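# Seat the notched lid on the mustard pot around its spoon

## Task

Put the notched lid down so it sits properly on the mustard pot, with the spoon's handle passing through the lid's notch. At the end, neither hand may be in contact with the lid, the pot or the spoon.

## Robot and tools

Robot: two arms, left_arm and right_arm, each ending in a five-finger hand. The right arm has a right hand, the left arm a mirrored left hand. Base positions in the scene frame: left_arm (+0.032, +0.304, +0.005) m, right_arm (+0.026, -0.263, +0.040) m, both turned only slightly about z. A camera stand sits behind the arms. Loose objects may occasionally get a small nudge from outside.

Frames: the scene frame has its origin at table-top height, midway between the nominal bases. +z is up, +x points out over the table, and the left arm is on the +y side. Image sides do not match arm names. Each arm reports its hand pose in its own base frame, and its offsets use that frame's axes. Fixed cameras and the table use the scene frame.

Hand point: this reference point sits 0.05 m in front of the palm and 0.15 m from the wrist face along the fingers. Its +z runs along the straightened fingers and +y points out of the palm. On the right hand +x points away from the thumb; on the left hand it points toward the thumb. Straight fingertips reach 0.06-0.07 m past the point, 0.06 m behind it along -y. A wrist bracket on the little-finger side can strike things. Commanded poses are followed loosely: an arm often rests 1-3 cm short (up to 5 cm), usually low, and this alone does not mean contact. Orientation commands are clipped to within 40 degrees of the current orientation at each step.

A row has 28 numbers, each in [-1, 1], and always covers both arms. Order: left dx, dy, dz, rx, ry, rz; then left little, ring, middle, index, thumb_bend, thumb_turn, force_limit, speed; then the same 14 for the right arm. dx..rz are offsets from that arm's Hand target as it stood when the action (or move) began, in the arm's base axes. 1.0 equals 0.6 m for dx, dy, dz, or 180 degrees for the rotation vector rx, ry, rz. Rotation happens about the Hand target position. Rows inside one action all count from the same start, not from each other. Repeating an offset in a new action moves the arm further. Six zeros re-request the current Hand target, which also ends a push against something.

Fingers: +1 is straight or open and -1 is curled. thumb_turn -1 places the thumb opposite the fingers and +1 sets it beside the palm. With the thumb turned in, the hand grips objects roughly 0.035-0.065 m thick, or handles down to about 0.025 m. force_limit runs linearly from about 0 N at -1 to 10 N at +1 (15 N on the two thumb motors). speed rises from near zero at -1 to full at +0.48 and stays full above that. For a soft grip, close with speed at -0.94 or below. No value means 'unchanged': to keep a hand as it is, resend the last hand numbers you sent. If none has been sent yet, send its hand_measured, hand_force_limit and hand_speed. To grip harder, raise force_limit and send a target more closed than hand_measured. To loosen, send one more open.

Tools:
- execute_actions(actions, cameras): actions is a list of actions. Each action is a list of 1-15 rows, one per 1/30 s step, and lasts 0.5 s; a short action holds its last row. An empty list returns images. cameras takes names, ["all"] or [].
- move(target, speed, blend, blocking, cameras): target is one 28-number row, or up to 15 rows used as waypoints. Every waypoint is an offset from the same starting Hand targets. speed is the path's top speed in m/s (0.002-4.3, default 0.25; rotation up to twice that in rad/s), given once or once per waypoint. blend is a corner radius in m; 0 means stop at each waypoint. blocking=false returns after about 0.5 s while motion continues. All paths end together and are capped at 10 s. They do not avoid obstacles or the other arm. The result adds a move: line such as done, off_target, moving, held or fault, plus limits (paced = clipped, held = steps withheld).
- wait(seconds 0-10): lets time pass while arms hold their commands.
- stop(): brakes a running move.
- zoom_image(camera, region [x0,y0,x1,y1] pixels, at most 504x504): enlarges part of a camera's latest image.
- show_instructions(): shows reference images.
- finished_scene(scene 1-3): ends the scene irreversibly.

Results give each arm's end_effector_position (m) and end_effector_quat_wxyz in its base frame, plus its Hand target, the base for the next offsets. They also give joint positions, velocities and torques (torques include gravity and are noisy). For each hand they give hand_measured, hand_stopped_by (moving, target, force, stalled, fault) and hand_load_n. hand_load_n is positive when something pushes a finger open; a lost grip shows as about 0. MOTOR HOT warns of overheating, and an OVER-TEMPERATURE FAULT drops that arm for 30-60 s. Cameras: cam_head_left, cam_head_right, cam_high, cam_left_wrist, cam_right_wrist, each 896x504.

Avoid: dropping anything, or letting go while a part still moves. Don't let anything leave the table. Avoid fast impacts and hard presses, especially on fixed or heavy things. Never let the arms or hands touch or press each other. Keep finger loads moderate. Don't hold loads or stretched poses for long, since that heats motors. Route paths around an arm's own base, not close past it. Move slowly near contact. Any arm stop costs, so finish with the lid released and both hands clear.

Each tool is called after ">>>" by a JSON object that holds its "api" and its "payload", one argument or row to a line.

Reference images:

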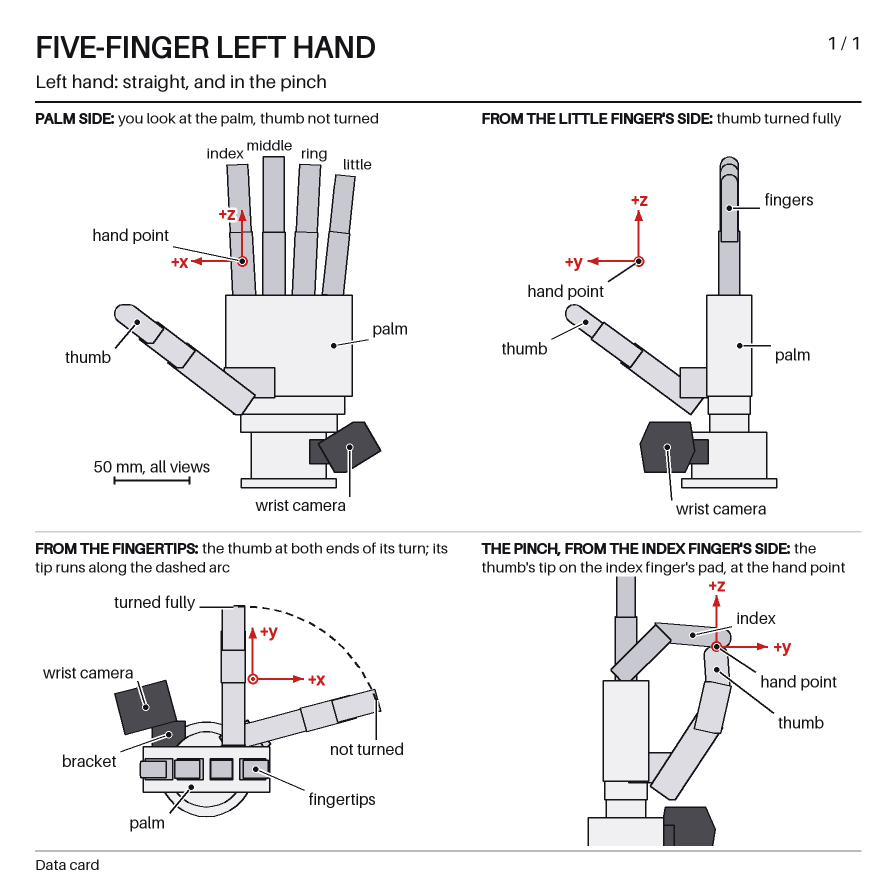

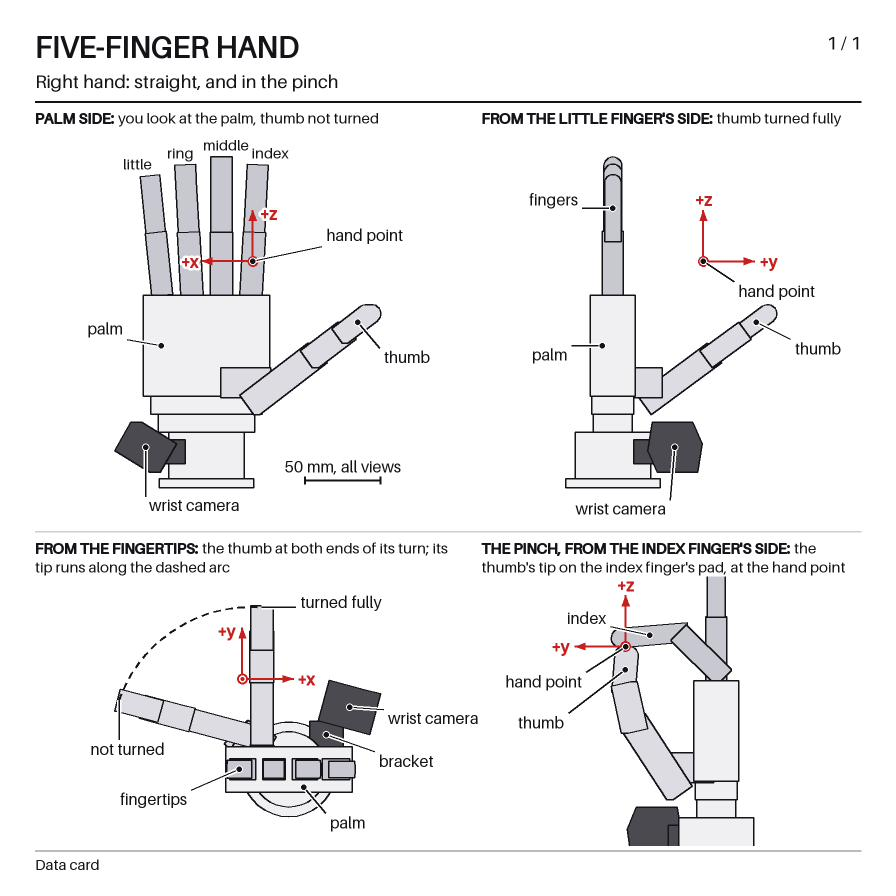

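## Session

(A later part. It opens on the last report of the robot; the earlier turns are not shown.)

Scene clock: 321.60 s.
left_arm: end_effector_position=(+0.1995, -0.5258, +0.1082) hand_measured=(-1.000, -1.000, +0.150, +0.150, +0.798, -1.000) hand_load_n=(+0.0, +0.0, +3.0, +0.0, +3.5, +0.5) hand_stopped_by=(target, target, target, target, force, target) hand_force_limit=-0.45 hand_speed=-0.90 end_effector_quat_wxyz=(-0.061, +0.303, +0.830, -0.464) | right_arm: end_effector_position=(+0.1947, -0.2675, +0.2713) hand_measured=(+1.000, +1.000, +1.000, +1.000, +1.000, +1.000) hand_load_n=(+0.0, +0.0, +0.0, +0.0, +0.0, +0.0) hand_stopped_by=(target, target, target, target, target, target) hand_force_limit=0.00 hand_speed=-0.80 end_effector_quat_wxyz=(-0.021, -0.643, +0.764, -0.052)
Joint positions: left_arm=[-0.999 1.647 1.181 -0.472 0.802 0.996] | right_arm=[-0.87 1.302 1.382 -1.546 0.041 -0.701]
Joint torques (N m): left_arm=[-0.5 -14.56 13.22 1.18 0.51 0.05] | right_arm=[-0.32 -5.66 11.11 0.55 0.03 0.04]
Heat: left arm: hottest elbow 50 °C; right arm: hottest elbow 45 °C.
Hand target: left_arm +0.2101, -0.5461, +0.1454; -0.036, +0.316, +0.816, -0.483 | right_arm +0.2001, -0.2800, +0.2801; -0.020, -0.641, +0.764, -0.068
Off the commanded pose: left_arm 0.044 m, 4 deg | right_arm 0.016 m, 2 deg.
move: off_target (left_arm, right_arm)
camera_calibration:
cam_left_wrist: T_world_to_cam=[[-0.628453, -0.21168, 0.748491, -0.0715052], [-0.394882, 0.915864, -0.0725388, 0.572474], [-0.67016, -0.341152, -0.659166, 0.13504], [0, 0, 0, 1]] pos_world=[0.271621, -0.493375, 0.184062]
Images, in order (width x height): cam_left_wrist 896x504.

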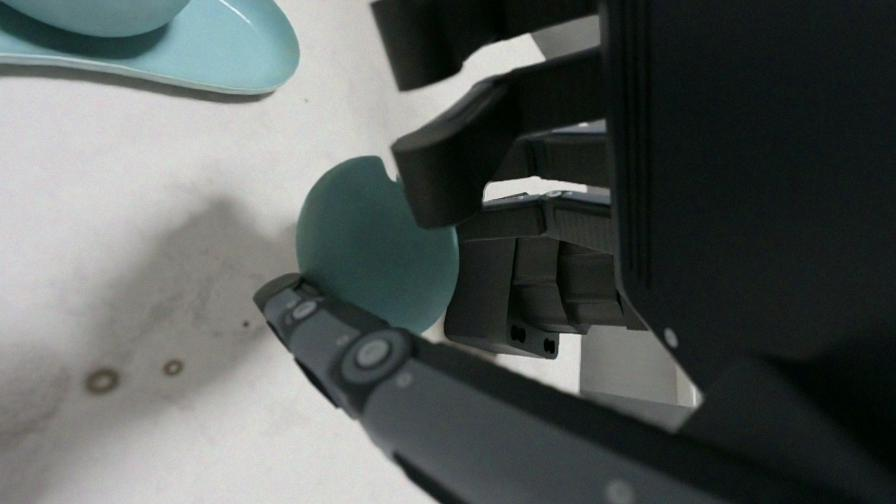

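>>> {"api": "move", "payload": {
  "target": [
    [0.183,0.21,0.058,0,0,0.444,-1,-1,0.15,0.15,0.6,-1,-0.45,-0.9,0,0,0,0,0,0,1,1,1,1,1,1,0,-0.8],
    [0.163,0.38,0.008,0,0,0.8167,-1,-1,0.15,0.15,0.6,-1,-0.45,-0.9,0,0,0,0,0,0,1,1,1,1,1,1,0,-0.8]
  ],
  "speed": 0.25,
  "blend": 0.03,
  "cameras": ["cam_head_right","cam_left_wrist"]
}}

Scene clock: 346.93 s.
left_arm: end_effector_position=(+0.2996, -0.2981, +0.1368) hand_measured=(-1.000, -1.000, +0.150, +0.150, +0.798, -1.000) hand_load_n=(+0.0, +0.0, +3.0, +0.0, +3.5, +0.5) hand_stopped_by=(target, target, target, target, force, target) hand_force_limit=-0.45 hand_speed=-0.90 end_effector_quat_wxyz=(-0.460, +0.684, -0.544, +0.156) | right_arm: end_effector_position=(+0.1947, -0.2675, +0.2713) hand_measured=(+1.000, +1.000, +1.000, +1.000, +1.000, +1.000) hand_load_n=(+0.0, +0.0, +0.0, +0.0, -0.5, +0.0) hand_stopped_by=(target, target, target, target, target, target) hand_force_limit=0.00 hand_speed=-0.80 end_effector_quat_wxyz=(-0.021, -0.643, +0.764, -0.052)
Joint positions: left_arm=[-1.094 1.501 1.116 -1.337 -1.007 -1.405] | right_arm=[-0.87 1.302 1.382 -1.546 0.041 -0.701]
Joint torques (N m): left_arm=[-0.62 -8.88 12.05 0.08 -0.56 -0.14] | right_arm=[-0.73 -5.71 11.19 0.64 0 0.08]
Heat: left arm: hottest elbow 49 °C; right arm: hottest elbow 45 °C.
Hand target: left_arm +0.3078, -0.3181, +0.1502; -0.453, +0.692, -0.535, +0.172 | right_arm +0.2001, -0.2800, +0.2801; -0.020, -0.641, +0.764, -0.068
Off the commanded pose: left_arm 0.025 m, 2 deg | right_arm 0.016 m, 2 deg.
move: off_target (left_arm, right_arm)
camera_calibration:
cam_left_wrist: T_world_to_cam=[[0.655362, -0.251683, 0.712149, -0.373445], [-0.180376, -0.967721, -0.176012, -0.206076], [0.733461, -0.0131029, -0.679605, -0.0212667], [0, 0, 0, 1]] pos_world=[0.223169, -0.293693, 0.215224]
Images, in order (width x height): cam_head_right 896x504, cam_left_wrist 896x504.

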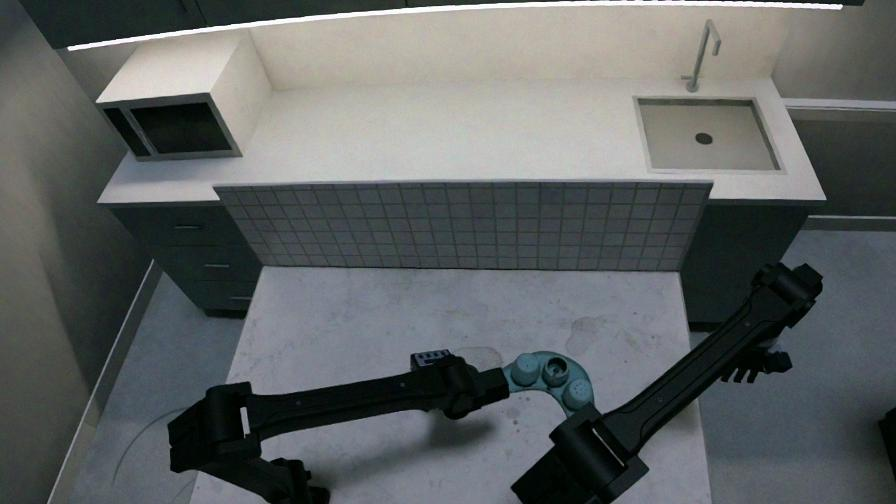

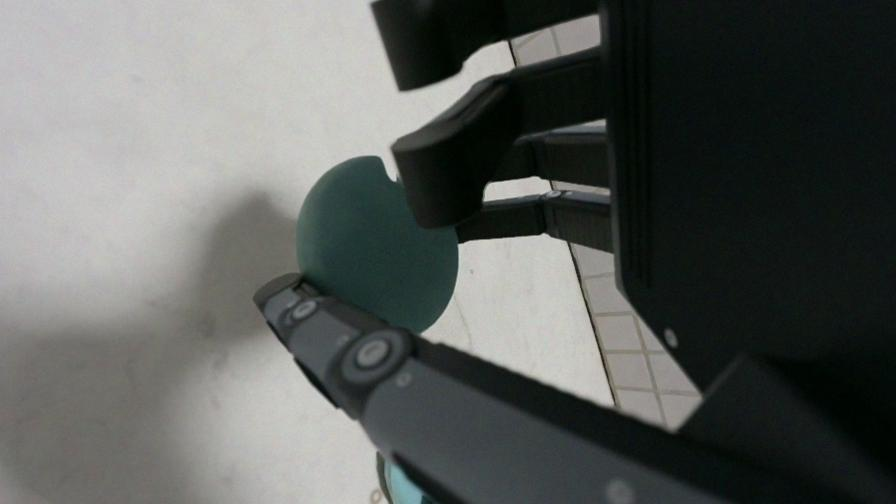

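>>> {"api": "move", "payload": {
  "target": [0.0,0,-0.2,0,0,0,-1,-1,0.15,0.15,0.6,-1,-0.45,-0.9,0,0,0,0,0,0,1,1,1,1,1,1,0,-0.8],
  "speed": 0.12,
  "cameras": ["cam_left_wrist"]
}}

>>> {"api": "move", "payload": {
  "target": [0.0,0,-0.02,0,0,0,-1,-1,0.15,0.15,0.6,-1,-0.45,-0.9,0,0,0,0,0,0,1,1,1,1,1,1,0,-0.8],
  "speed": 0.04,
  "cameras": ["cam_left_wrist"]
}}

Scene clock: 354.93 s.
left_arm: end_effector_position=(+0.3097, -0.3175, +0.0376) hand_measured=(-1.000, -1.000, +0.150, +0.150, +0.798, -1.000) hand_load_n=(+0.0, +0.0, +3.0, +0.0, +3.5, +0.5) hand_stopped_by=(target, target, target, target, force, target) hand_force_limit=-0.45 hand_speed=-0.90 end_effector_quat_wxyz=(-0.453, +0.692, -0.535, +0.172) | right_arm: end_effector_position=(+0.1947, -0.2675, +0.2713) hand_measured=(+1.000, +1.000, +1.000, +1.000, +1.000, +1.000) hand_load_n=(+0.0, +0.0, +0.0, +0.0, +0.0, +0.0) hand_stopped_by=(target, target, target, target, target, target) hand_force_limit=0.00 hand_speed=-0.80 end_effector_quat_wxyz=(-0.021, -0.643, +0.764, -0.052)
Joint positions: left_arm=[-1.094 1.667 1.019 -1.039 -1.006 -1.412] | right_arm=[-0.87 1.302 1.382 -1.546 0.041 -0.701]
Joint torques (N m): left_arm=[-0.62 -10.46 5.78 0.88 -0.58 -0.09] | right_arm=[-0.38 -5.36 11.07 0.69 0 0.07]
Heat: left arm: hottest elbow 51 °C; right arm: hottest elbow 45 °C.
Hand target: left_arm +0.3077, -0.3181, +0.0301; -0.453, +0.692, -0.535, +0.172 | right_arm +0.2001, -0.2800, +0.2801; -0.020, -0.641, +0.764, -0.068
Off the commanded pose: left_arm 0.008 m, 0 deg | right_arm 0.016 m, 2 deg.
move: off_target (right_arm)
camera_calibration:
cam_left_wrist: T_world_to_cam=[[0.642282, -0.222562, 0.733444, -0.301789], [-0.173706, -0.974282, -0.143528, -0.245851], [0.746526, -0.0352182, -0.664424, -0.108035], [0, 0, 0, 1]] pos_world=[0.231778, -0.3105, 0.114278]
Images, in order (width x height): cam_left_wrist 896x504.

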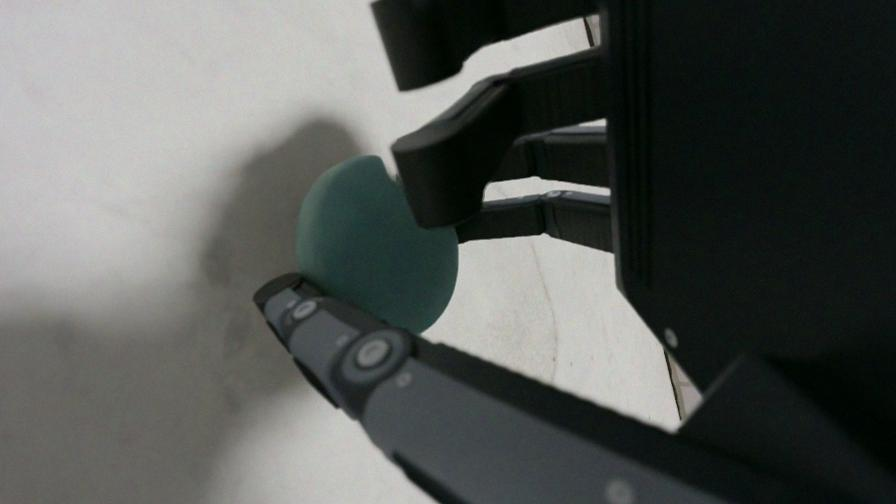

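Scene clock: 355.87 s.
left_arm: end_effector_position=(+0.3102, -0.3184, +0.0270) hand_measured=(-1.000, -1.000, +0.150, +0.150, +0.798, -1.000) hand_load_n=(+0.0, +0.0, +3.0, +0.5, +3.5, +0.5) hand_stopped_by=(target, target, target, target, force, target) hand_force_limit=-0.45 hand_speed=-0.90 end_effector_quat_wxyz=(-0.452, +0.693, -0.535, +0.173) | right_arm: end_effector_position=(+0.1947, -0.2675, +0.2713) hand_measured=(+1.000, +1.000, +1.000, +1.000, +1.000, +1.000) hand_load_n=(+0.0, +0.0, +0.0, +0.0, +0.0, +0.0) hand_stopped_by=(target, target, target, target, target, target) hand_force_limit=0.00 hand_speed=-0.80 end_effector_quat_wxyz=(-0.021, -0.643, +0.764, -0.052)
Joint positions: left_arm=[-1.094 1.685 1.009 -1.007 -1.006 -1.412] | right_arm=[-0.87 1.302 1.382 -1.546 0.041 -0.701]
Joint torques (N m): left_arm=[-0.56 -10.11 5.56 0.96 -0.59 -0.09] | right_arm=[-0.56 -5.89 11.19 0.83 0 0.05]
Heat: left arm: hottest elbow 51 °C; right arm: hottest elbow 45 °C.
Hand target: left_arm +0.3077, -0.3181, +0.0181; -0.453, +0.692, -0.535, +0.172 | right_arm +0.2001, -0.2800, +0.2801; -0.020, -0.641, +0.764, -0.068
Off the commanded pose: left_arm 0.009 m, 0 deg | right_arm 0.016 m, 2 deg.
move: off_target (right_arm)
camera_calibration:
cam_left_wrist: T_world_to_cam=[[0.641055, -0.220082, 0.735264, -0.293352], [-0.173426, -0.974764, -0.140565, -0.248554], [0.747644, -0.0374041, -0.663045, -0.116539], [0, 0, 0, 1]] pos_world=[0.232079, -0.311202, 0.103482]
Images, in order (width x height): cam_left_wrist 896x504.

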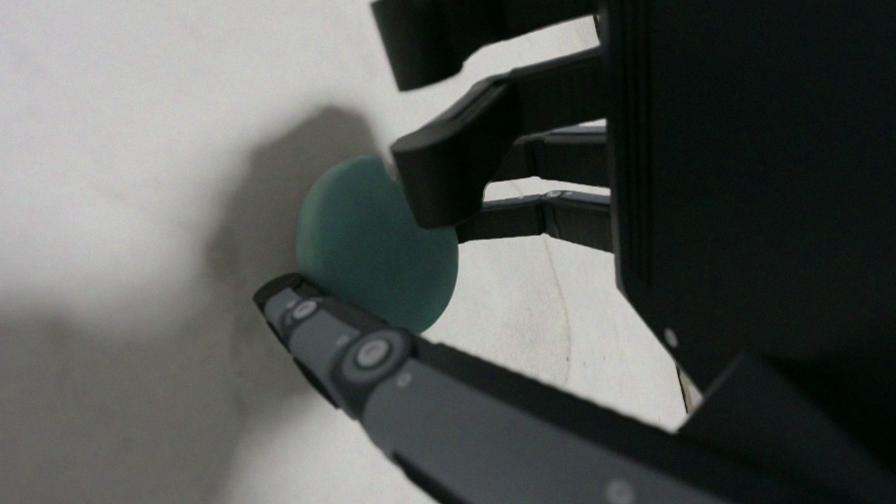

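>>> {"api": "move", "payload": {
  "target": [0.0,0,-0.016,0,0,0,-1,-1,0.15,0.15,0.6,-1,-0.45,-0.9,0,0,0,0,0,0,1,1,1,1,1,1,0,-0.8],
  "speed": 0.03,
  "cameras": ["cam_left_wrist"]
}}

Scene clock: 361.07 s.
left_arm: end_effector_position=(+0.3103, -0.3186, +0.0181) hand_measured=(-1.000, -1.000, +0.150, +0.150, +0.798, -1.000) hand_load_n=(+0.0, +0.0, +3.0, +0.0, +3.5, +0.5) hand_stopped_by=(target, target, target, target, force, target) hand_force_limit=-0.45 hand_speed=-0.90 end_effector_quat_wxyz=(-0.452, +0.693, -0.535, +0.173) | right_arm: end_effector_position=(+0.1947, -0.2675, +0.2713) hand_measured=(+1.000, +1.000, +1.000, +1.000, +1.000, +1.000) hand_load_n=(+0.0, +0.0, +0.0, +0.0, +0.0, +0.0) hand_stopped_by=(target, target, target, target, target, target) hand_force_limit=0.00 hand_speed=-0.80 end_effector_quat_wxyz=(-0.021, -0.643, +0.764, -0.052)
Joint positions: left_arm=[-1.094 1.702 1.002 -0.983 -1.007 -1.412] | right_arm=[-0.87 1.302 1.382 -1.546 0.041 -0.701]
Joint torques (N m): left_arm=[-0.67 -9.99 5.56 1.05 -0.6 -0.1] | right_arm=[-1.08 -5.83 11.04 0.65 0.02 0.05]
Heat: left arm: hottest elbow 50 °C; right arm: hottest elbow 45 °C.
Hand target: left_arm +0.3078, -0.3182, +0.0085; -0.453, +0.692, -0.535, +0.172 | right_arm +0.2001, -0.2800, +0.2801; -0.020, -0.641, +0.764, -0.068
Off the commanded pose: left_arm 0.010 m, 0 deg | right_arm 0.016 m, 2 deg.
move: off_target (right_arm)
camera_calibration:
cam_left_wrist: T_world_to_cam=[[0.640781, -0.220235, 0.735457, -0.28692], [-0.173405, -0.974733, -0.140805, -0.249955], [0.747884, -0.0373072, -0.66278, -0.122573], [0, 0, 0, 1]] pos_world=[0.232179, -0.311402, 0.0945838]
Images, in order (width x height): cam_left_wrist 896x504.

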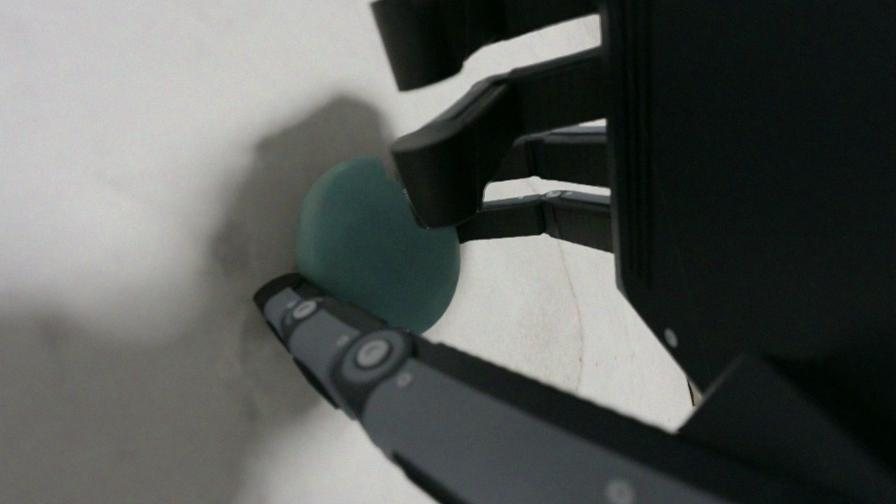

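>>> {"api": "move", "payload": {
  "target": [
    [0.0,0,-0.006,0,0,0,-1,-1,0.15,0.15,0.6,-1,-0.45,-0.9,0,0,0,0,0,0,1,1,1,1,1,1,0,-0.8],
    [0.0,0,-0.006,0,0,0,-1,-1,0.15,0.15,1,-1,-0.45,-0.7,0,0,0,0,0,0,1,1,1,1,1,1,0,-0.8]
  ],
  "speed": 0.03,
  "cameras": ["cam_left_wrist"]
}}

Scene clock: 370.80 s.
left_arm: end_effector_position=(+0.3123, -0.3201, +0.0184) hand_measured=(-1.000, -1.000, +0.150, +0.150, +0.998, -1.000) hand_load_n=(+0.0, +0.0, +0.0, +0.0, -1.5, -1.0) hand_stopped_by=(target, target, target, target, target, target) hand_force_limit=-0.45 hand_speed=-0.70 end_effector_quat_wxyz=(-0.453, +0.693, -0.532, +0.178) | right_arm: end_effector_position=(+0.1947, -0.2675, +0.2713) hand_measured=(+1.000, +1.000, +1.000, +1.000, +1.000, +1.000) hand_load_n=(+0.0, +0.0, +0.0, +0.0, +0.0, +0.0) hand_stopped_by=(target, target, target, target, target, target) hand_force_limit=0.00 hand_speed=-0.80 end_effector_quat_wxyz=(-0.021, -0.643, +0.764, -0.052)
Joint positions: left_arm=[-1.094 1.703 1.002 -0.973 -1.014 -1.412] | right_arm=[-0.87 1.302 1.382 -1.546 0.041 -0.701]
Joint torques (N m): left_arm=[-0.56 -9.82 5.2 1.05 -0.33 -0.1] | right_arm=[-0.03 -6.18 11.17 0.54 0.02 0.06]
Heat: left arm: hottest elbow 48 °C; right arm: hottest elbow 45 °C.
Hand target: left_arm +0.3078, -0.3182, +0.0050; -0.453, +0.692, -0.535, +0.172 | right_arm +0.2001, -0.2800, +0.2801; -0.020, -0.641, +0.764, -0.068
Off the commanded pose: left_arm 0.014 m, 1 deg | right_arm 0.016 m, 2 deg.
move: off_target (left_arm, right_arm); target 2's new numbers were sent with left_arm's hand 0.014 m and 1 deg from that target
camera_calibration:
cam_left_wrist: T_world_to_cam=[[0.633144, -0.217286, 0.74291, -0.285653], [-0.172775, -0.975247, -0.137992, -0.251444], [0.754505, -0.0409873, -0.655014, -0.127327], [0, 0, 0, 1]] pos_world=[0.233485, -0.312507, 0.0941165]
Images, in order (width x height): cam_left_wrist 896x504.

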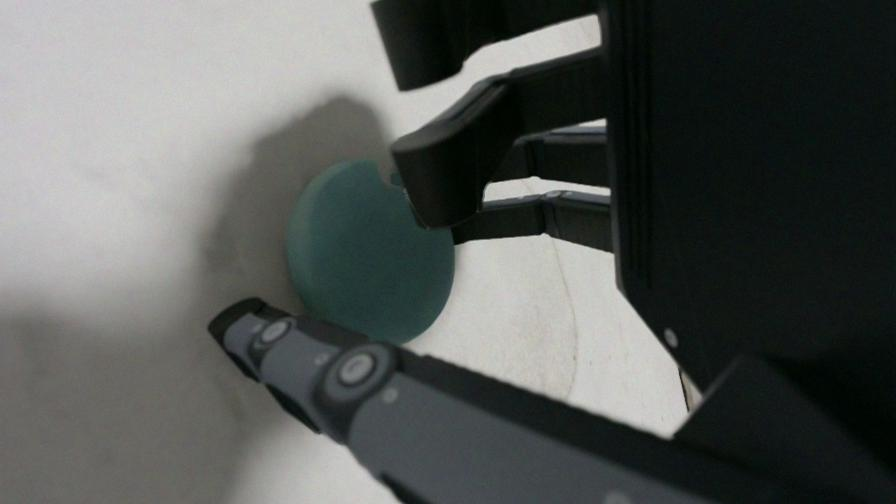

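>>> {"api": "move", "payload": {
  "target": [
    [0.0,0,0.01,0,0,0,-1,-1,0.5,0.5,1,-1,-0.45,-0.6,0,0,0,0,0,0,1,1,1,1,1,1,0,-0.8],
    [0.0,0,0.25,0,0,0,-1,-1,0.5,0.5,1,-1,-0.45,-0.6,0,0,0,0,0,0,1,1,1,1,1,1,0,-0.8]
  ],
  "speed": 0.12,
  "cameras": ["cam_left_wrist"]
}}

Scene clock: 383.27 s.
left_arm: end_effector_position=(+0.3009, -0.2999, +0.1324) hand_measured=(-1.000, -1.000, +0.500, +0.500, +1.000, -1.000) hand_load_n=(+0.0, +0.0, +0.0, +0.0, +0.0, +0.0) hand_stopped_by=(target, target, target, target, target, target) hand_force_limit=-0.45 hand_speed=-0.60 end_effector_quat_wxyz=(-0.464, +0.682, -0.546, +0.148) | right_arm: end_effector_position=(+0.1947, -0.2675, +0.2713) hand_measured=(+1.000, +1.000, +1.000, +1.000, +1.000, +1.000) hand_load_n=(+0.0, +0.0, +0.0, +0.0, +0.0, +0.0) hand_stopped_by=(target, target, target, target, target, target) hand_force_limit=0.00 hand_speed=-0.80 end_effector_quat_wxyz=(-0.021, -0.643, +0.764, -0.052)
Joint positions: left_arm=[-1.094 1.525 1.129 -1.351 -1.008 -1.412] | right_arm=[-0.87 1.302 1.382 -1.546 0.041 -0.701]
Joint torques (N m): left_arm=[-0.56 -11.22 11.67 0.1 -0.51 -0.07] | right_arm=[-0.44 -5.36 11.06 0.59 -0.01 0.04]
Heat: left arm: hottest elbow 47 °C; right arm: hottest elbow 45 °C.
Hand target: left_arm +0.3078, -0.3181, +0.1550; -0.453, +0.692, -0.535, +0.172 | right_arm +0.2001, -0.2800, +0.2801; -0.020, -0.641, +0.764, -0.068
Off the commanded pose: left_arm 0.030 m, 4 deg | right_arm 0.016 m, 2 deg.
move: off_target (left_arm, right_arm)
camera_calibration:
cam_left_wrist: T_world_to_cam=[[0.660995, -0.261774, 0.703249, -0.375159], [-0.178125, -0.965128, -0.191832, -0.206182], [0.728942, 0.00153343, -0.684573, -0.0189476], [0, 0, 0, 1]] pos_world=[0.225064, -0.29717, 0.211307]
Images, in order (width x height): cam_left_wrist 896x504.

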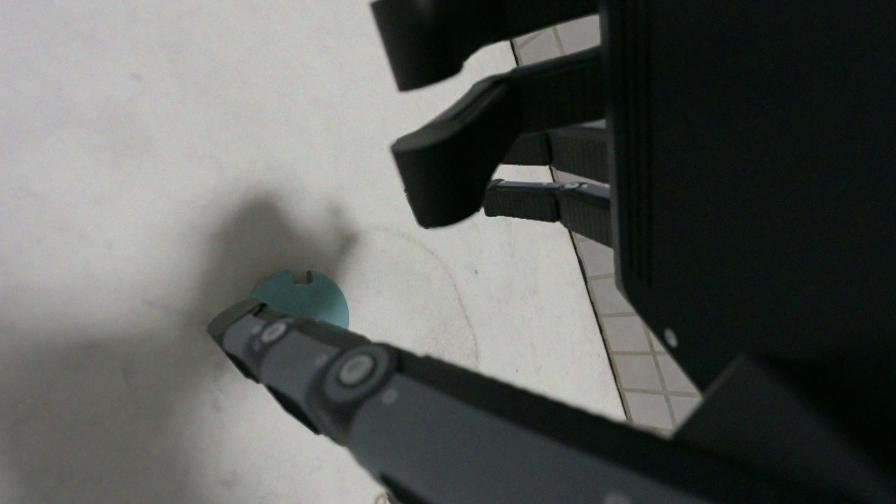

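>>> {"api": "move", "payload": {
  "target": [
    [0.004,-0.07,0.008,0,0,-0.4,-1,-1,0.4,0.4,1,-1,-0.45,-0.6,0,0,0,0,0,0,1,1,1,1,1,1,0,-0.8],
    [-0.022,0.009,-0.092,0,0,-0.8,-1,-1,0.4,0.4,1,-1,-0.45,-0.6,0,0,0,0,0,0,1,1,1,1,1,1,0,-0.8]
  ],
  "speed": 0.3,
  "blend": 0.03,
  "cameras": ["cam_left_wrist"]
}}

Scene clock: 421.13 s.
left_arm: end_effector_position=(+0.2730, -0.3043, +0.0876) hand_measured=(-1.000, -1.000, +0.400, +0.400, +1.000, -1.000) hand_load_n=(+0.0, +0.0, +0.0, -0.5, +0.0, +0.0) hand_stopped_by=(target, target, target, target, target, target) hand_force_limit=-0.45 hand_speed=-0.60 end_effector_quat_wxyz=(-0.040, +0.286, +0.828, -0.480) | right_arm: end_effector_position=(+0.1947, -0.2675, +0.2713) hand_measured=(+1.000, +1.000, +1.000, +1.000, +1.000, +1.000) hand_load_n=(+0.0, +0.0, +0.0, +0.0, +0.0, +0.0) hand_stopped_by=(target, target, target, target, target, target) hand_force_limit=0.00 hand_speed=-0.80 end_effector_quat_wxyz=(-0.021, -0.643, +0.764, -0.052)
Joint positions: left_arm=[-0.516 1.464 0.931 -0.881 0.997 1.633] | right_arm=[-0.87 1.302 1.382 -1.546 0.041 -0.701]
Joint torques (N m): left_arm=[0.5 -8.29 11.75 0.59 0.81 0.17] | right_arm=[-0.44 -5.6 11.04 0.75 0.02 0.05]
Heat: left arm: hottest elbow 49 °C; right arm: hottest elbow 45 °C.
Hand target: left_arm +0.2945, -0.3127, +0.0996; -0.023, +0.295, +0.824, -0.484 | right_arm +0.2001, -0.2800, +0.2801; -0.020, -0.641, +0.764, -0.068
Off the commanded pose: left_arm 0.026 m, 2 deg | right_arm 0.016 m, 2 deg.
move: off_target (left_arm, right_arm)
camera_calibration:
cam_left_wrist: T_world_to_cam=[[-0.624859, -0.213757, 0.750905, 0.0350763], [-0.438258, 0.891997, -0.110772, 0.405043], [-0.646127, -0.398307, -0.651054, 0.221627], [0, 0, 0, 1]] pos_world=[0.342631, -0.265523, 0.16282]
Images, in order (width x height): cam_left_wrist 896x504.

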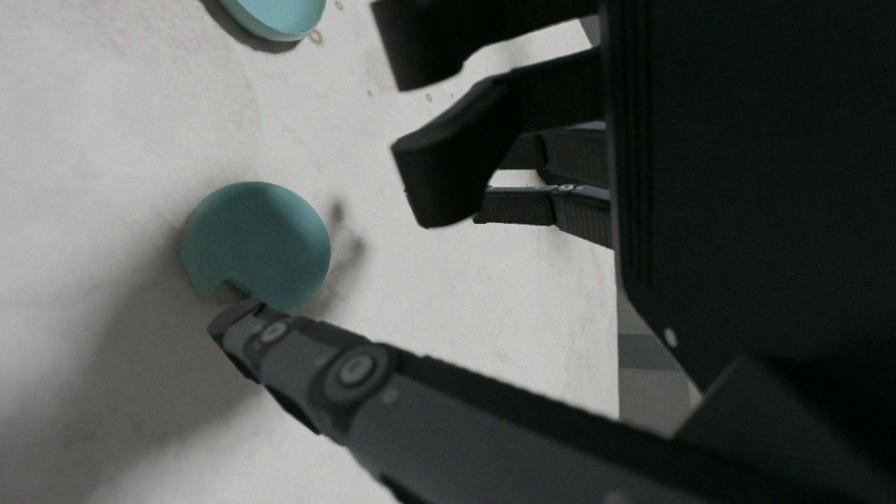

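>>> {"api": "move", "payload": {
  "target": [-0.0193,0.0075,-0.108,0,0,0,-1,-1,0.4,0.4,1,-1,-0.45,-0.6,0,0,0,0,0,0,1,1,1,1,1,1,0,-0.8],
  "speed": 0.1,
  "cameras": ["cam_left_wrist"]
}}

Scene clock: 437.77 s.
left_arm: end_effector_position=(+0.2829, -0.3100, +0.0429) hand_measured=(-1.000, -1.000, +0.400, +0.400, +1.000, -1.000) hand_load_n=(+0.0, +0.0, +0.0, +0.0, +0.0, +0.0) hand_stopped_by=(target, target, target, target, target, target) hand_force_limit=-0.45 hand_speed=-0.60 end_effector_quat_wxyz=(-0.023, +0.295, +0.824, -0.483) | right_arm: end_effector_position=(+0.1947, -0.2675, +0.2713) hand_measured=(+1.000, +1.000, +1.000, +1.000, +1.000, +1.000) hand_load_n=(+0.0, +0.0, +0.0, +0.0, +0.0, +0.0) hand_stopped_by=(target, target, target, target, target, target) hand_force_limit=0.00 hand_speed=-0.80 end_effector_quat_wxyz=(-0.021, -0.643, +0.764, -0.052)
Joint positions: left_arm=[-0.516 1.544 0.879 -0.708 0.998 1.634] | right_arm=[-0.87 1.302 1.382 -1.546 0.041 -0.701]
Joint torques (N m): left_arm=[0.15 -9 6.08 1.55 0.8 0.14] | right_arm=[-0.73 -6.24 11 0.83 0.01 0.08]
Heat: left arm: hottest elbow 52 °C; right arm: hottest elbow 46 °C.
Hand target: left_arm +0.2831, -0.3084, +0.0350; -0.023, +0.295, +0.824, -0.484 | right_arm +0.2001, -0.2800, +0.2801; -0.020, -0.641, +0.764, -0.068
Off the commanded pose: left_arm 0.008 m, 0 deg | right_arm 0.016 m, 2 deg.
move: off_target (right_arm)
camera_calibration:
cam_left_wrist: T_world_to_cam=[[-0.650845, -0.198489, 0.732805, 0.0865236], [-0.433399, 0.88963, -0.143958, 0.408857], [-0.623351, -0.411291, -0.665036, 0.18679], [0, 0, 0, 1]] pos_world=[0.349947, -0.269732, 0.119675]
Images, in order (width x height): cam_left_wrist 896x504.

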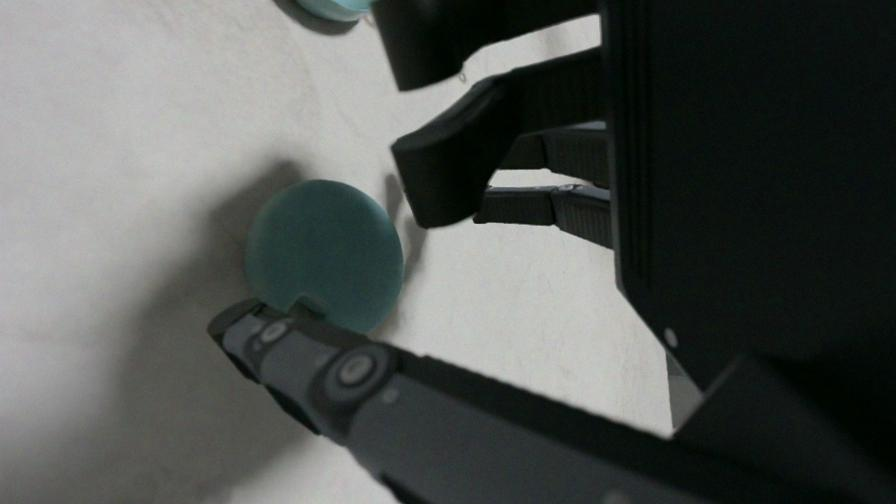

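>>> {"api": "move", "payload": {
  "target": [0.0045,-0.001,-0.04,0,0,0,-1,-1,0.4,0.4,1,-1,-0.45,-0.6,0,0,0,0,0,0,1,1,1,1,1,1,0,-0.8],
  "speed": 0.06,
  "cameras": ["cam_left_wrist"]
}}

Scene clock: 451.80 s.
left_arm: end_effector_position=(+0.2855, -0.3115, +0.0195) hand_measured=(-1.000, -1.000, +0.400, +0.400, +1.000, -1.000) hand_load_n=(+0.0, +0.0, +0.0, +0.0, +0.0, +0.0) hand_stopped_by=(target, target, target, target, target, target) hand_force_limit=-0.45 hand_speed=-0.60 end_effector_quat_wxyz=(-0.023, +0.295, +0.824, -0.483) | right_arm: end_effector_position=(+0.1947, -0.2675, +0.2713) hand_measured=(+1.000, +1.000, +1.000, +1.000, +1.000, +1.000) hand_load_n=(+0.0, +0.0, +0.0, +0.0, +0.0, +0.0) hand_stopped_by=(target, target, target, target, target, target) hand_force_limit=0.00 hand_speed=-0.80 end_effector_quat_wxyz=(-0.021, -0.643, +0.764, -0.052)
Joint positions: left_arm=[-0.516 1.597 0.864 -0.641 0.998 1.634] | right_arm=[-0.87 1.302 1.382 -1.546 0.041 -0.701]
Joint torques (N m): left_arm=[0.32 -9.23 5.67 1.69 0.8 0.18] | right_arm=[-0.38 -6.3 11.11 0.64 0.04 0.09]
Heat: left arm: hottest elbow 49 °C; right arm: hottest elbow 46 °C.
Hand target: left_arm +0.2857, -0.3089, +0.0109; -0.023, +0.295, +0.824, -0.484 | right_arm +0.2001, -0.2800, +0.2801; -0.020, -0.641, +0.764, -0.068
Off the commanded pose: left_arm 0.009 m, 0 deg | right_arm 0.016 m, 2 deg.
move: off_target (right_arm)
camera_calibration:
cam_left_wrist: T_world_to_cam=[[-0.650127, -0.198946, 0.733318, 0.104777], [-0.433568, 0.889701, -0.14301, 0.407966], [-0.623983, -0.410918, -0.664675, 0.172517], [0, 0, 0, 1]] pos_world=[0.352647, -0.271232, 0.0961764]
Images, in order (width x height): cam_left_wrist 896x504.

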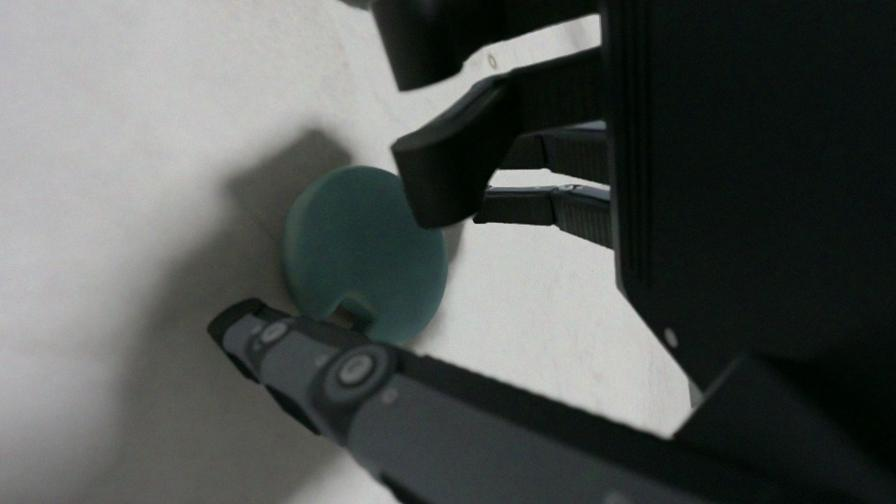

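>>> {"api": "move", "payload": {
  "target": [
    [0.0067,0.0058,-0.005,0,0,0,-1,-1,0.4,0.4,1,-1,-0.45,-0.6,0,0,0,0,0,0,1,1,1,1,1,1,0,-0.8],
    [0.0067,0.0058,0.02,0,0,0,-1,-1,0.4,0.4,1,-1,-0.45,-0.6,0,0,0,0,0,0,1,1,1,1,1,1,0,-0.8]
  ],
  "speed": 0.04,
  "cameras": ["cam_left_wrist"]
}}

Scene clock: 470.13 s.
left_arm: end_effector_position=(+0.2836, -0.3069, +0.0160) hand_measured=(-1.000, -1.000, +0.400, +0.400, +1.000, -1.000) hand_load_n=(+0.0, +0.0, +0.0, +0.0, +0.0, -2.0) hand_stopped_by=(target, target, target, target, target, target) hand_force_limit=-0.45 hand_speed=-0.60 end_effector_quat_wxyz=(-0.029, +0.295, +0.823, -0.484) | right_arm: end_effector_position=(+0.1947, -0.2675, +0.2713) hand_measured=(+1.000, +1.000, +1.000, +1.000, +1.000, +1.000) hand_load_n=(+0.0, +0.0, +0.0, +0.0, +0.0, +0.0) hand_stopped_by=(target, target, target, target, target, target) hand_force_limit=0.00 hand_speed=-0.80 end_effector_quat_wxyz=(-0.021, -0.643, +0.764, -0.052)
Joint positions: left_arm=[-0.507 1.606 0.864 -0.667 1.003 1.663] | right_arm=[-0.87 1.302 1.382 -1.546 0.041 -0.701]
Joint torques (N m): left_arm=[0.62 -11.16 7.24 0.27 0.7 0.1] | right_arm=[-0.32 -5.48 11.15 0.83 0 0]
Heat: left arm: hottest elbow 47 °C; right arm: hottest elbow 46 °C.
Hand target: left_arm +0.2897, -0.3054, +0.0229; -0.023, +0.295, +0.824, -0.484 | right_arm +0.2001, -0.2800, +0.2801; -0.020, -0.641, +0.764, -0.068
Off the commanded pose: left_arm 0.009 m, 1 deg | right_arm 0.016 m, 2 deg.
move: off_target (right_arm)
camera_calibration:
cam_left_wrist: T_world_to_cam=[[-0.644337, -0.195975, 0.739204, 0.106091], [-0.428178, 0.893343, -0.136388, 0.401976], [-0.633635, -0.404391, -0.659527, 0.175572], [0, 0, 0, 1]] pos_world=[0.351725, -0.267311, 0.092196]
Images, in order (width x height): cam_left_wrist 896x504.

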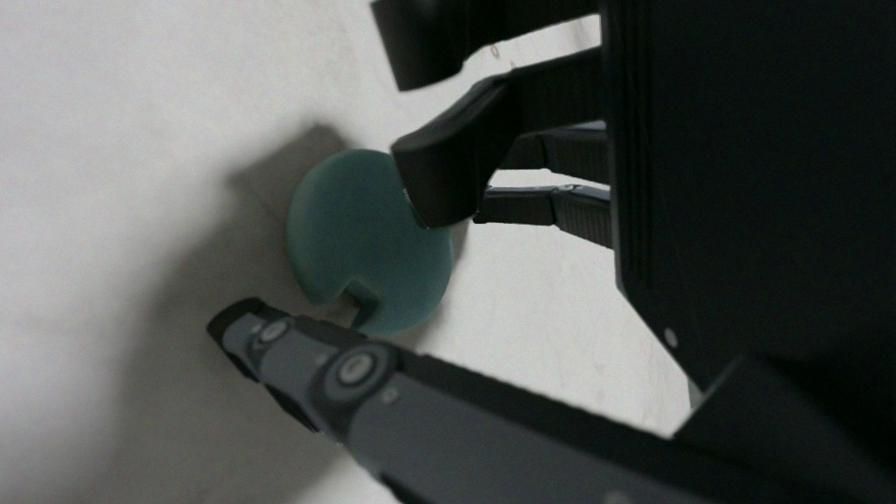

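>>> {"api": "move", "payload": {
  "target": [0.0072,-0.0015,0.009,0,0,0,-1,-1,0.4,0.4,1,-1,-0.45,-0.6,0,0,0,0,0,0,1,1,1,1,1,1,0,-0.8],
  "speed": 0.04,
  "cameras": ["cam_left_wrist"]
}}

Scene clock: 480.73 s.
left_arm: end_effector_position=(+0.2801, -0.3038, +0.0163) hand_measured=(-1.000, -1.000, +0.400, +0.400, +1.000, -1.000) hand_load_n=(+0.0, +0.0, +0.0, +0.0, -0.5, -2.0) hand_stopped_by=(target, target, target, target, target, target) hand_force_limit=-0.45 hand_speed=-0.60 end_effector_quat_wxyz=(-0.037, +0.292, +0.825, -0.482) | right_arm: end_effector_position=(+0.1947, -0.2675, +0.2713) hand_measured=(+1.000, +1.000, +1.000, +1.000, +1.000, +1.000) hand_load_n=(+0.0, +0.0, +0.0, +0.0, +0.0, +0.0) hand_stopped_by=(target, target, target, target, target, target) hand_force_limit=0.00 hand_speed=-0.80 end_effector_quat_wxyz=(-0.021, -0.643, +0.764, -0.052)
Joint positions: left_arm=[-0.505 1.605 0.864 -0.69 1.004 1.669] | right_arm=[-0.87 1.302 1.382 -1.546 0.041 -0.701]
Joint torques (N m): left_arm=[0.67 -11.11 8.64 0.35 0.67 0.13] | right_arm=[-0.73 -5.83 11.02 0.62 0.03 0.02]
Heat: left arm: hottest elbow 47 °C; right arm: hottest elbow 46 °C.
Hand target: left_arm +0.2940, -0.3063, +0.0282; -0.023, +0.295, +0.824, -0.484 | right_arm +0.2001, -0.2800, +0.2801; -0.020, -0.641, +0.764, -0.068
Off the commanded pose: left_arm 0.019 m, 2 deg | right_arm 0.016 m, 2 deg.
move: off_target (left_arm, right_arm)
camera_calibration:
cam_left_wrist: T_world_to_cam=[[-0.633143, -0.201674, 0.7473, 0.0992652], [-0.429662, 0.894629, -0.122593, 0.398367], [-0.643833, -0.398706, -0.65308, 0.179245], [0, 0, 0, 1]] pos_world=[0.349416, -0.264906, 0.0917172]
Images, in order (width x height): cam_left_wrist 896x504.

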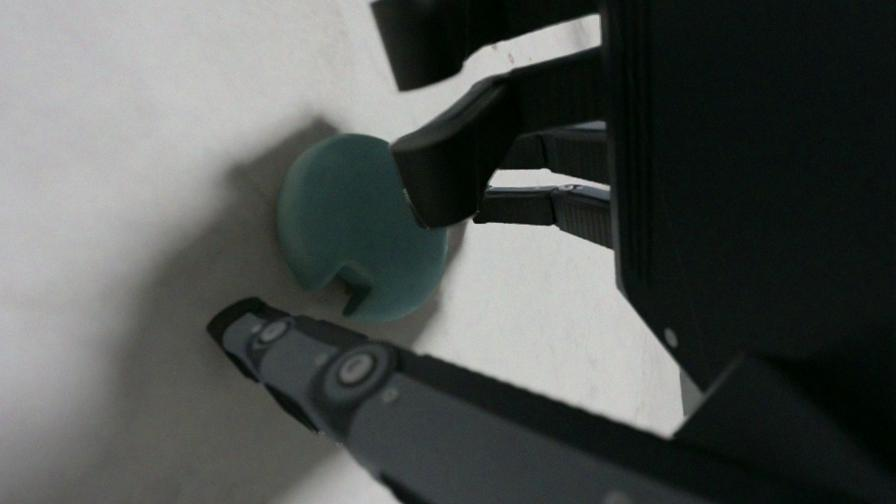

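>>> {"api": "move", "payload": {
  "target": [0.014,-0.0085,0.012,0,0,0,-1,-1,0.4,0.4,1,-1,-0.45,-0.6,0,0,0,0,0,0,1,1,1,1,1,1,0,-0.8],
  "speed": 0.04,
  "cameras": ["cam_left_wrist"]
}}

Scene clock: 486.80 s.
left_arm: end_effector_position=(+0.2805, -0.3039, +0.0206) hand_measured=(-1.000, -1.000, +0.400, +0.400, +1.000, -1.000) hand_load_n=(+0.0, +0.0, +0.0, +0.0, +0.0, +0.0) hand_stopped_by=(target, target, target, target, target, target) hand_force_limit=-0.45 hand_speed=-0.60 end_effector_quat_wxyz=(-0.043, +0.288, +0.827, -0.481) | right_arm: end_effector_position=(+0.1947, -0.2675, +0.2713) hand_measured=(+1.000, +1.000, +1.000, +1.000, +1.000, +1.000) hand_load_n=(+0.0, +0.0, +0.0, +0.0, +0.0, +0.0) hand_stopped_by=(target, target, target, target, target, target) hand_force_limit=0.00 hand_speed=-0.80 end_effector_quat_wxyz=(-0.021, -0.643, +0.764, -0.052)
Joint positions: left_arm=[-0.504 1.604 0.879 -0.72 1.004 1.669] | right_arm=[-0.87 1.302 1.382 -1.546 0.041 -0.701]
Joint torques (N m): left_arm=[0.56 -10.64 10.15 0.54 0.67 0.07] | right_arm=[-0.91 -6.3 11.02 0.66 -0.04 0.06]
Heat: left arm: hottest elbow 47 °C; right arm: hottest elbow 46 °C.
Hand target: left_arm +0.3026, -0.3113, +0.0356; -0.023, +0.295, +0.824, -0.484 | right_arm +0.2001, -0.2800, +0.2801; -0.020, -0.641, +0.764, -0.068
Off the commanded pose: left_arm 0.027 m, 2 deg | right_arm 0.016 m, 2 deg.
move: off_target (left_arm, right_arm)
camera_calibration:
cam_left_wrist: T_world_to_cam=[[-0.623507, -0.207172, 0.753869, 0.0917826], [-0.431398, 0.895338, -0.110749, 0.399623], [-0.652024, -0.39427, -0.647623, 0.185863], [0, 0, 0, 1]] pos_world=[0.35081, -0.265503, 0.0954346]
Images, in order (width x height): cam_left_wrist 896x504.

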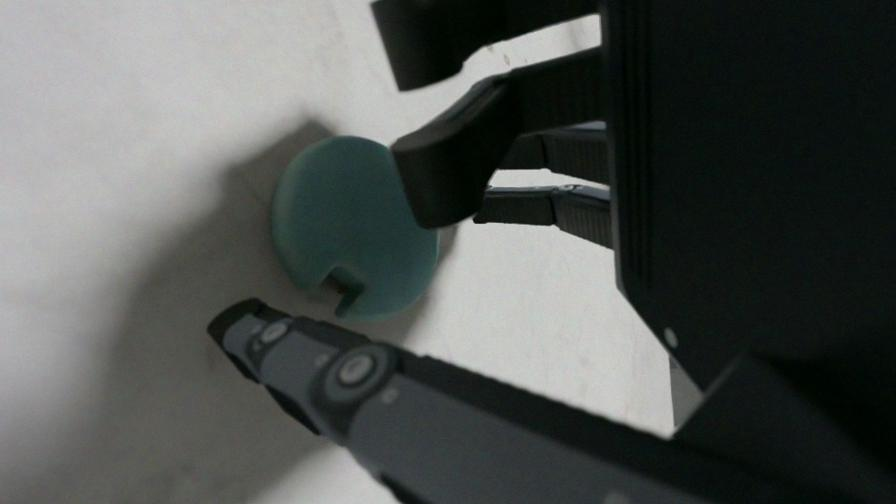

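>>> {"api": "move", "payload": {
  "target": [0.016,-0.0045,0.0,0,0,0,-1,-1,0.4,0.4,1,-1,-0.45,-0.6,0,0,0,0,0,0,1,1,1,1,1,1,0,-0.8],
  "speed": 0.04,
  "cameras": ["cam_left_wrist"]
}}

Scene clock: 497.23 s.
left_arm: end_effector_position=(+0.2911, -0.3076, +0.0287) hand_measured=(-1.000, -1.000, +0.400, +0.400, +1.000, -1.000) hand_load_n=(+0.0, +0.0, +0.0, +0.0, +0.0, +0.0) hand_stopped_by=(target, target, target, target, target, target) hand_force_limit=-0.45 hand_speed=-0.60 end_effector_quat_wxyz=(-0.036, +0.289, +0.826, -0.482) | right_arm: end_effector_position=(+0.1947, -0.2675, +0.2713) hand_measured=(+1.000, +1.000, +1.000, +1.000, +1.000, +1.000) hand_load_n=(+0.0, +0.0, +0.0, +0.0, +0.0, +0.0) hand_stopped_by=(target, target, target, target, target, target) hand_force_limit=0.00 hand_speed=-0.80 end_effector_quat_wxyz=(-0.021, -0.643, +0.764, -0.052)
Joint positions: left_arm=[-0.5 1.605 0.907 -0.734 1.004 1.669] | right_arm=[-0.87 1.302 1.382 -1.546 0.041 -0.701]
Joint torques (N m): left_arm=[0.62 -9.23 10.45 0.46 0.69 0.17] | right_arm=[-0.38 -5.83 11.14 0.68 0.07 0.01]
Heat: left arm: hottest elbow 47 °C; right arm: hottest elbow 46 °C.
Hand target: left_arm +0.3120, -0.3140, +0.0355; -0.023, +0.295, +0.824, -0.484 | right_arm +0.2001, -0.2800, +0.2801; -0.020, -0.641, +0.764, -0.068
Off the commanded pose: left_arm 0.023 m, 2 deg | right_arm 0.016 m, 2 deg.
move: off_target (left_arm, right_arm)
camera_calibration:
cam_left_wrist: T_world_to_cam=[[-0.631605, -0.205032, 0.747688, 0.0947016], [-0.434045, 0.892608, -0.121885, 0.40868], [-0.642402, -0.401513, -0.652768, 0.191666], [0, 0, 0, 1]] pos_world=[0.360326, -0.268418, 0.104118]
Images, in order (width x height): cam_left_wrist 896x504.

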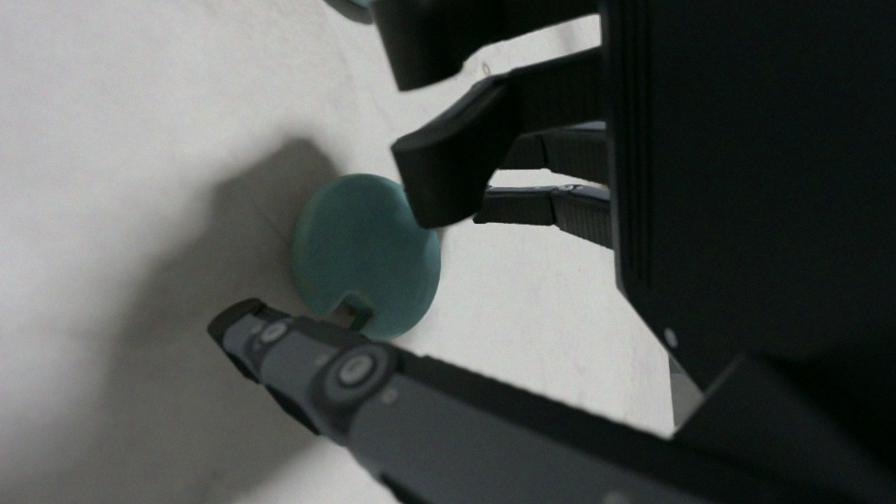

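>>> {"api": "move", "payload": {
  "target": [0.0,0.0,-0.02,0,0,0,-1,-1,0.4,0.4,1,-1,-0.45,-0.6,0,0,0,0,0,0,1,1,1,1,1,1,0,-0.8],
  "speed": 0.04,
  "cameras": ["cam_left_wrist"]
}}

Scene clock: 502.93 s.
left_arm: end_effector_position=(+0.2900, -0.3070, +0.0197) hand_measured=(-1.000, -1.000, +0.400, +0.400, +1.000, -1.000) hand_load_n=(+0.0, +0.0, +0.0, +0.0, +0.0, +0.0) hand_stopped_by=(target, target, target, target, target, target) hand_force_limit=-0.45 hand_speed=-0.60 end_effector_quat_wxyz=(-0.044, +0.285, +0.828, -0.481) | right_arm: end_effector_position=(+0.1947, -0.2675, +0.2713) hand_measured=(+1.000, +1.000, +1.000, +1.000, +1.000, +1.000) hand_load_n=(+0.0, +0.0, +0.0, +0.0, +0.0, +0.0) hand_stopped_by=(target, target, target, target, target, target) hand_force_limit=0.00 hand_speed=-0.80 end_effector_quat_wxyz=(-0.021, -0.643, +0.764, -0.052)
Joint positions: left_arm=[-0.5 1.629 0.907 -0.729 1.004 1.669] | right_arm=[-0.87 1.302 1.382 -1.546 0.041 -0.701]
Joint torques (N m): left_arm=[0.62 -9.47 9.44 1.54 0.7 0.2] | right_arm=[-0.32 -6.48 11.14 0.7 0 0.08]
Heat: left arm: hottest elbow 48 °C; right arm: hottest elbow 46 °C.
Hand target: left_arm +0.3120, -0.3140, +0.0234; -0.023, +0.295, +0.824, -0.484 | right_arm +0.2001, -0.2800, +0.2801; -0.020, -0.641, +0.764, -0.068
Off the commanded pose: left_arm 0.023 m, 3 deg | right_arm 0.016 m, 2 deg.
move: off_target (left_arm, right_arm)
camera_calibration:
cam_left_wrist: T_world_to_cam=[[-0.619542, -0.211621, 0.755899, 0.0951189], [-0.435841, 0.893636, -0.107037, 0.407004], [-0.652848, -0.395766, -0.645879, 0.189936], [0, 0, 0, 1]] pos_world=[0.360318, -0.268414, 0.0943401]
Images, in order (width x height): cam_left_wrist 896x504.

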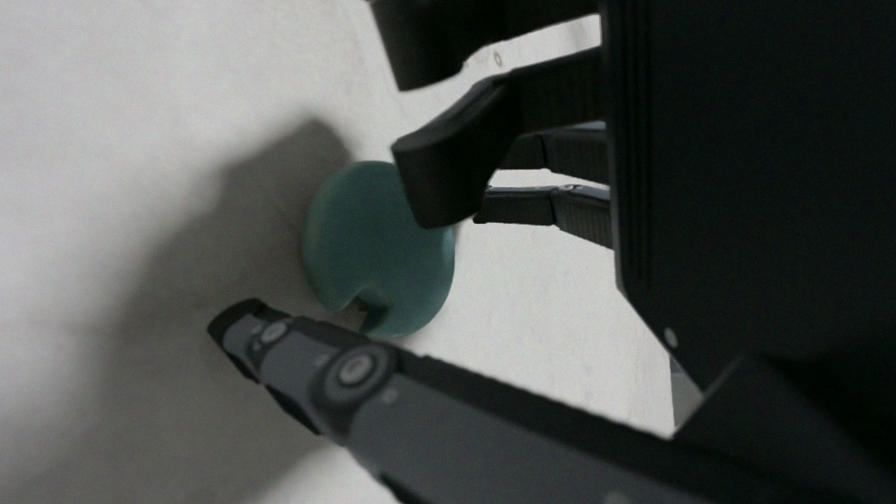

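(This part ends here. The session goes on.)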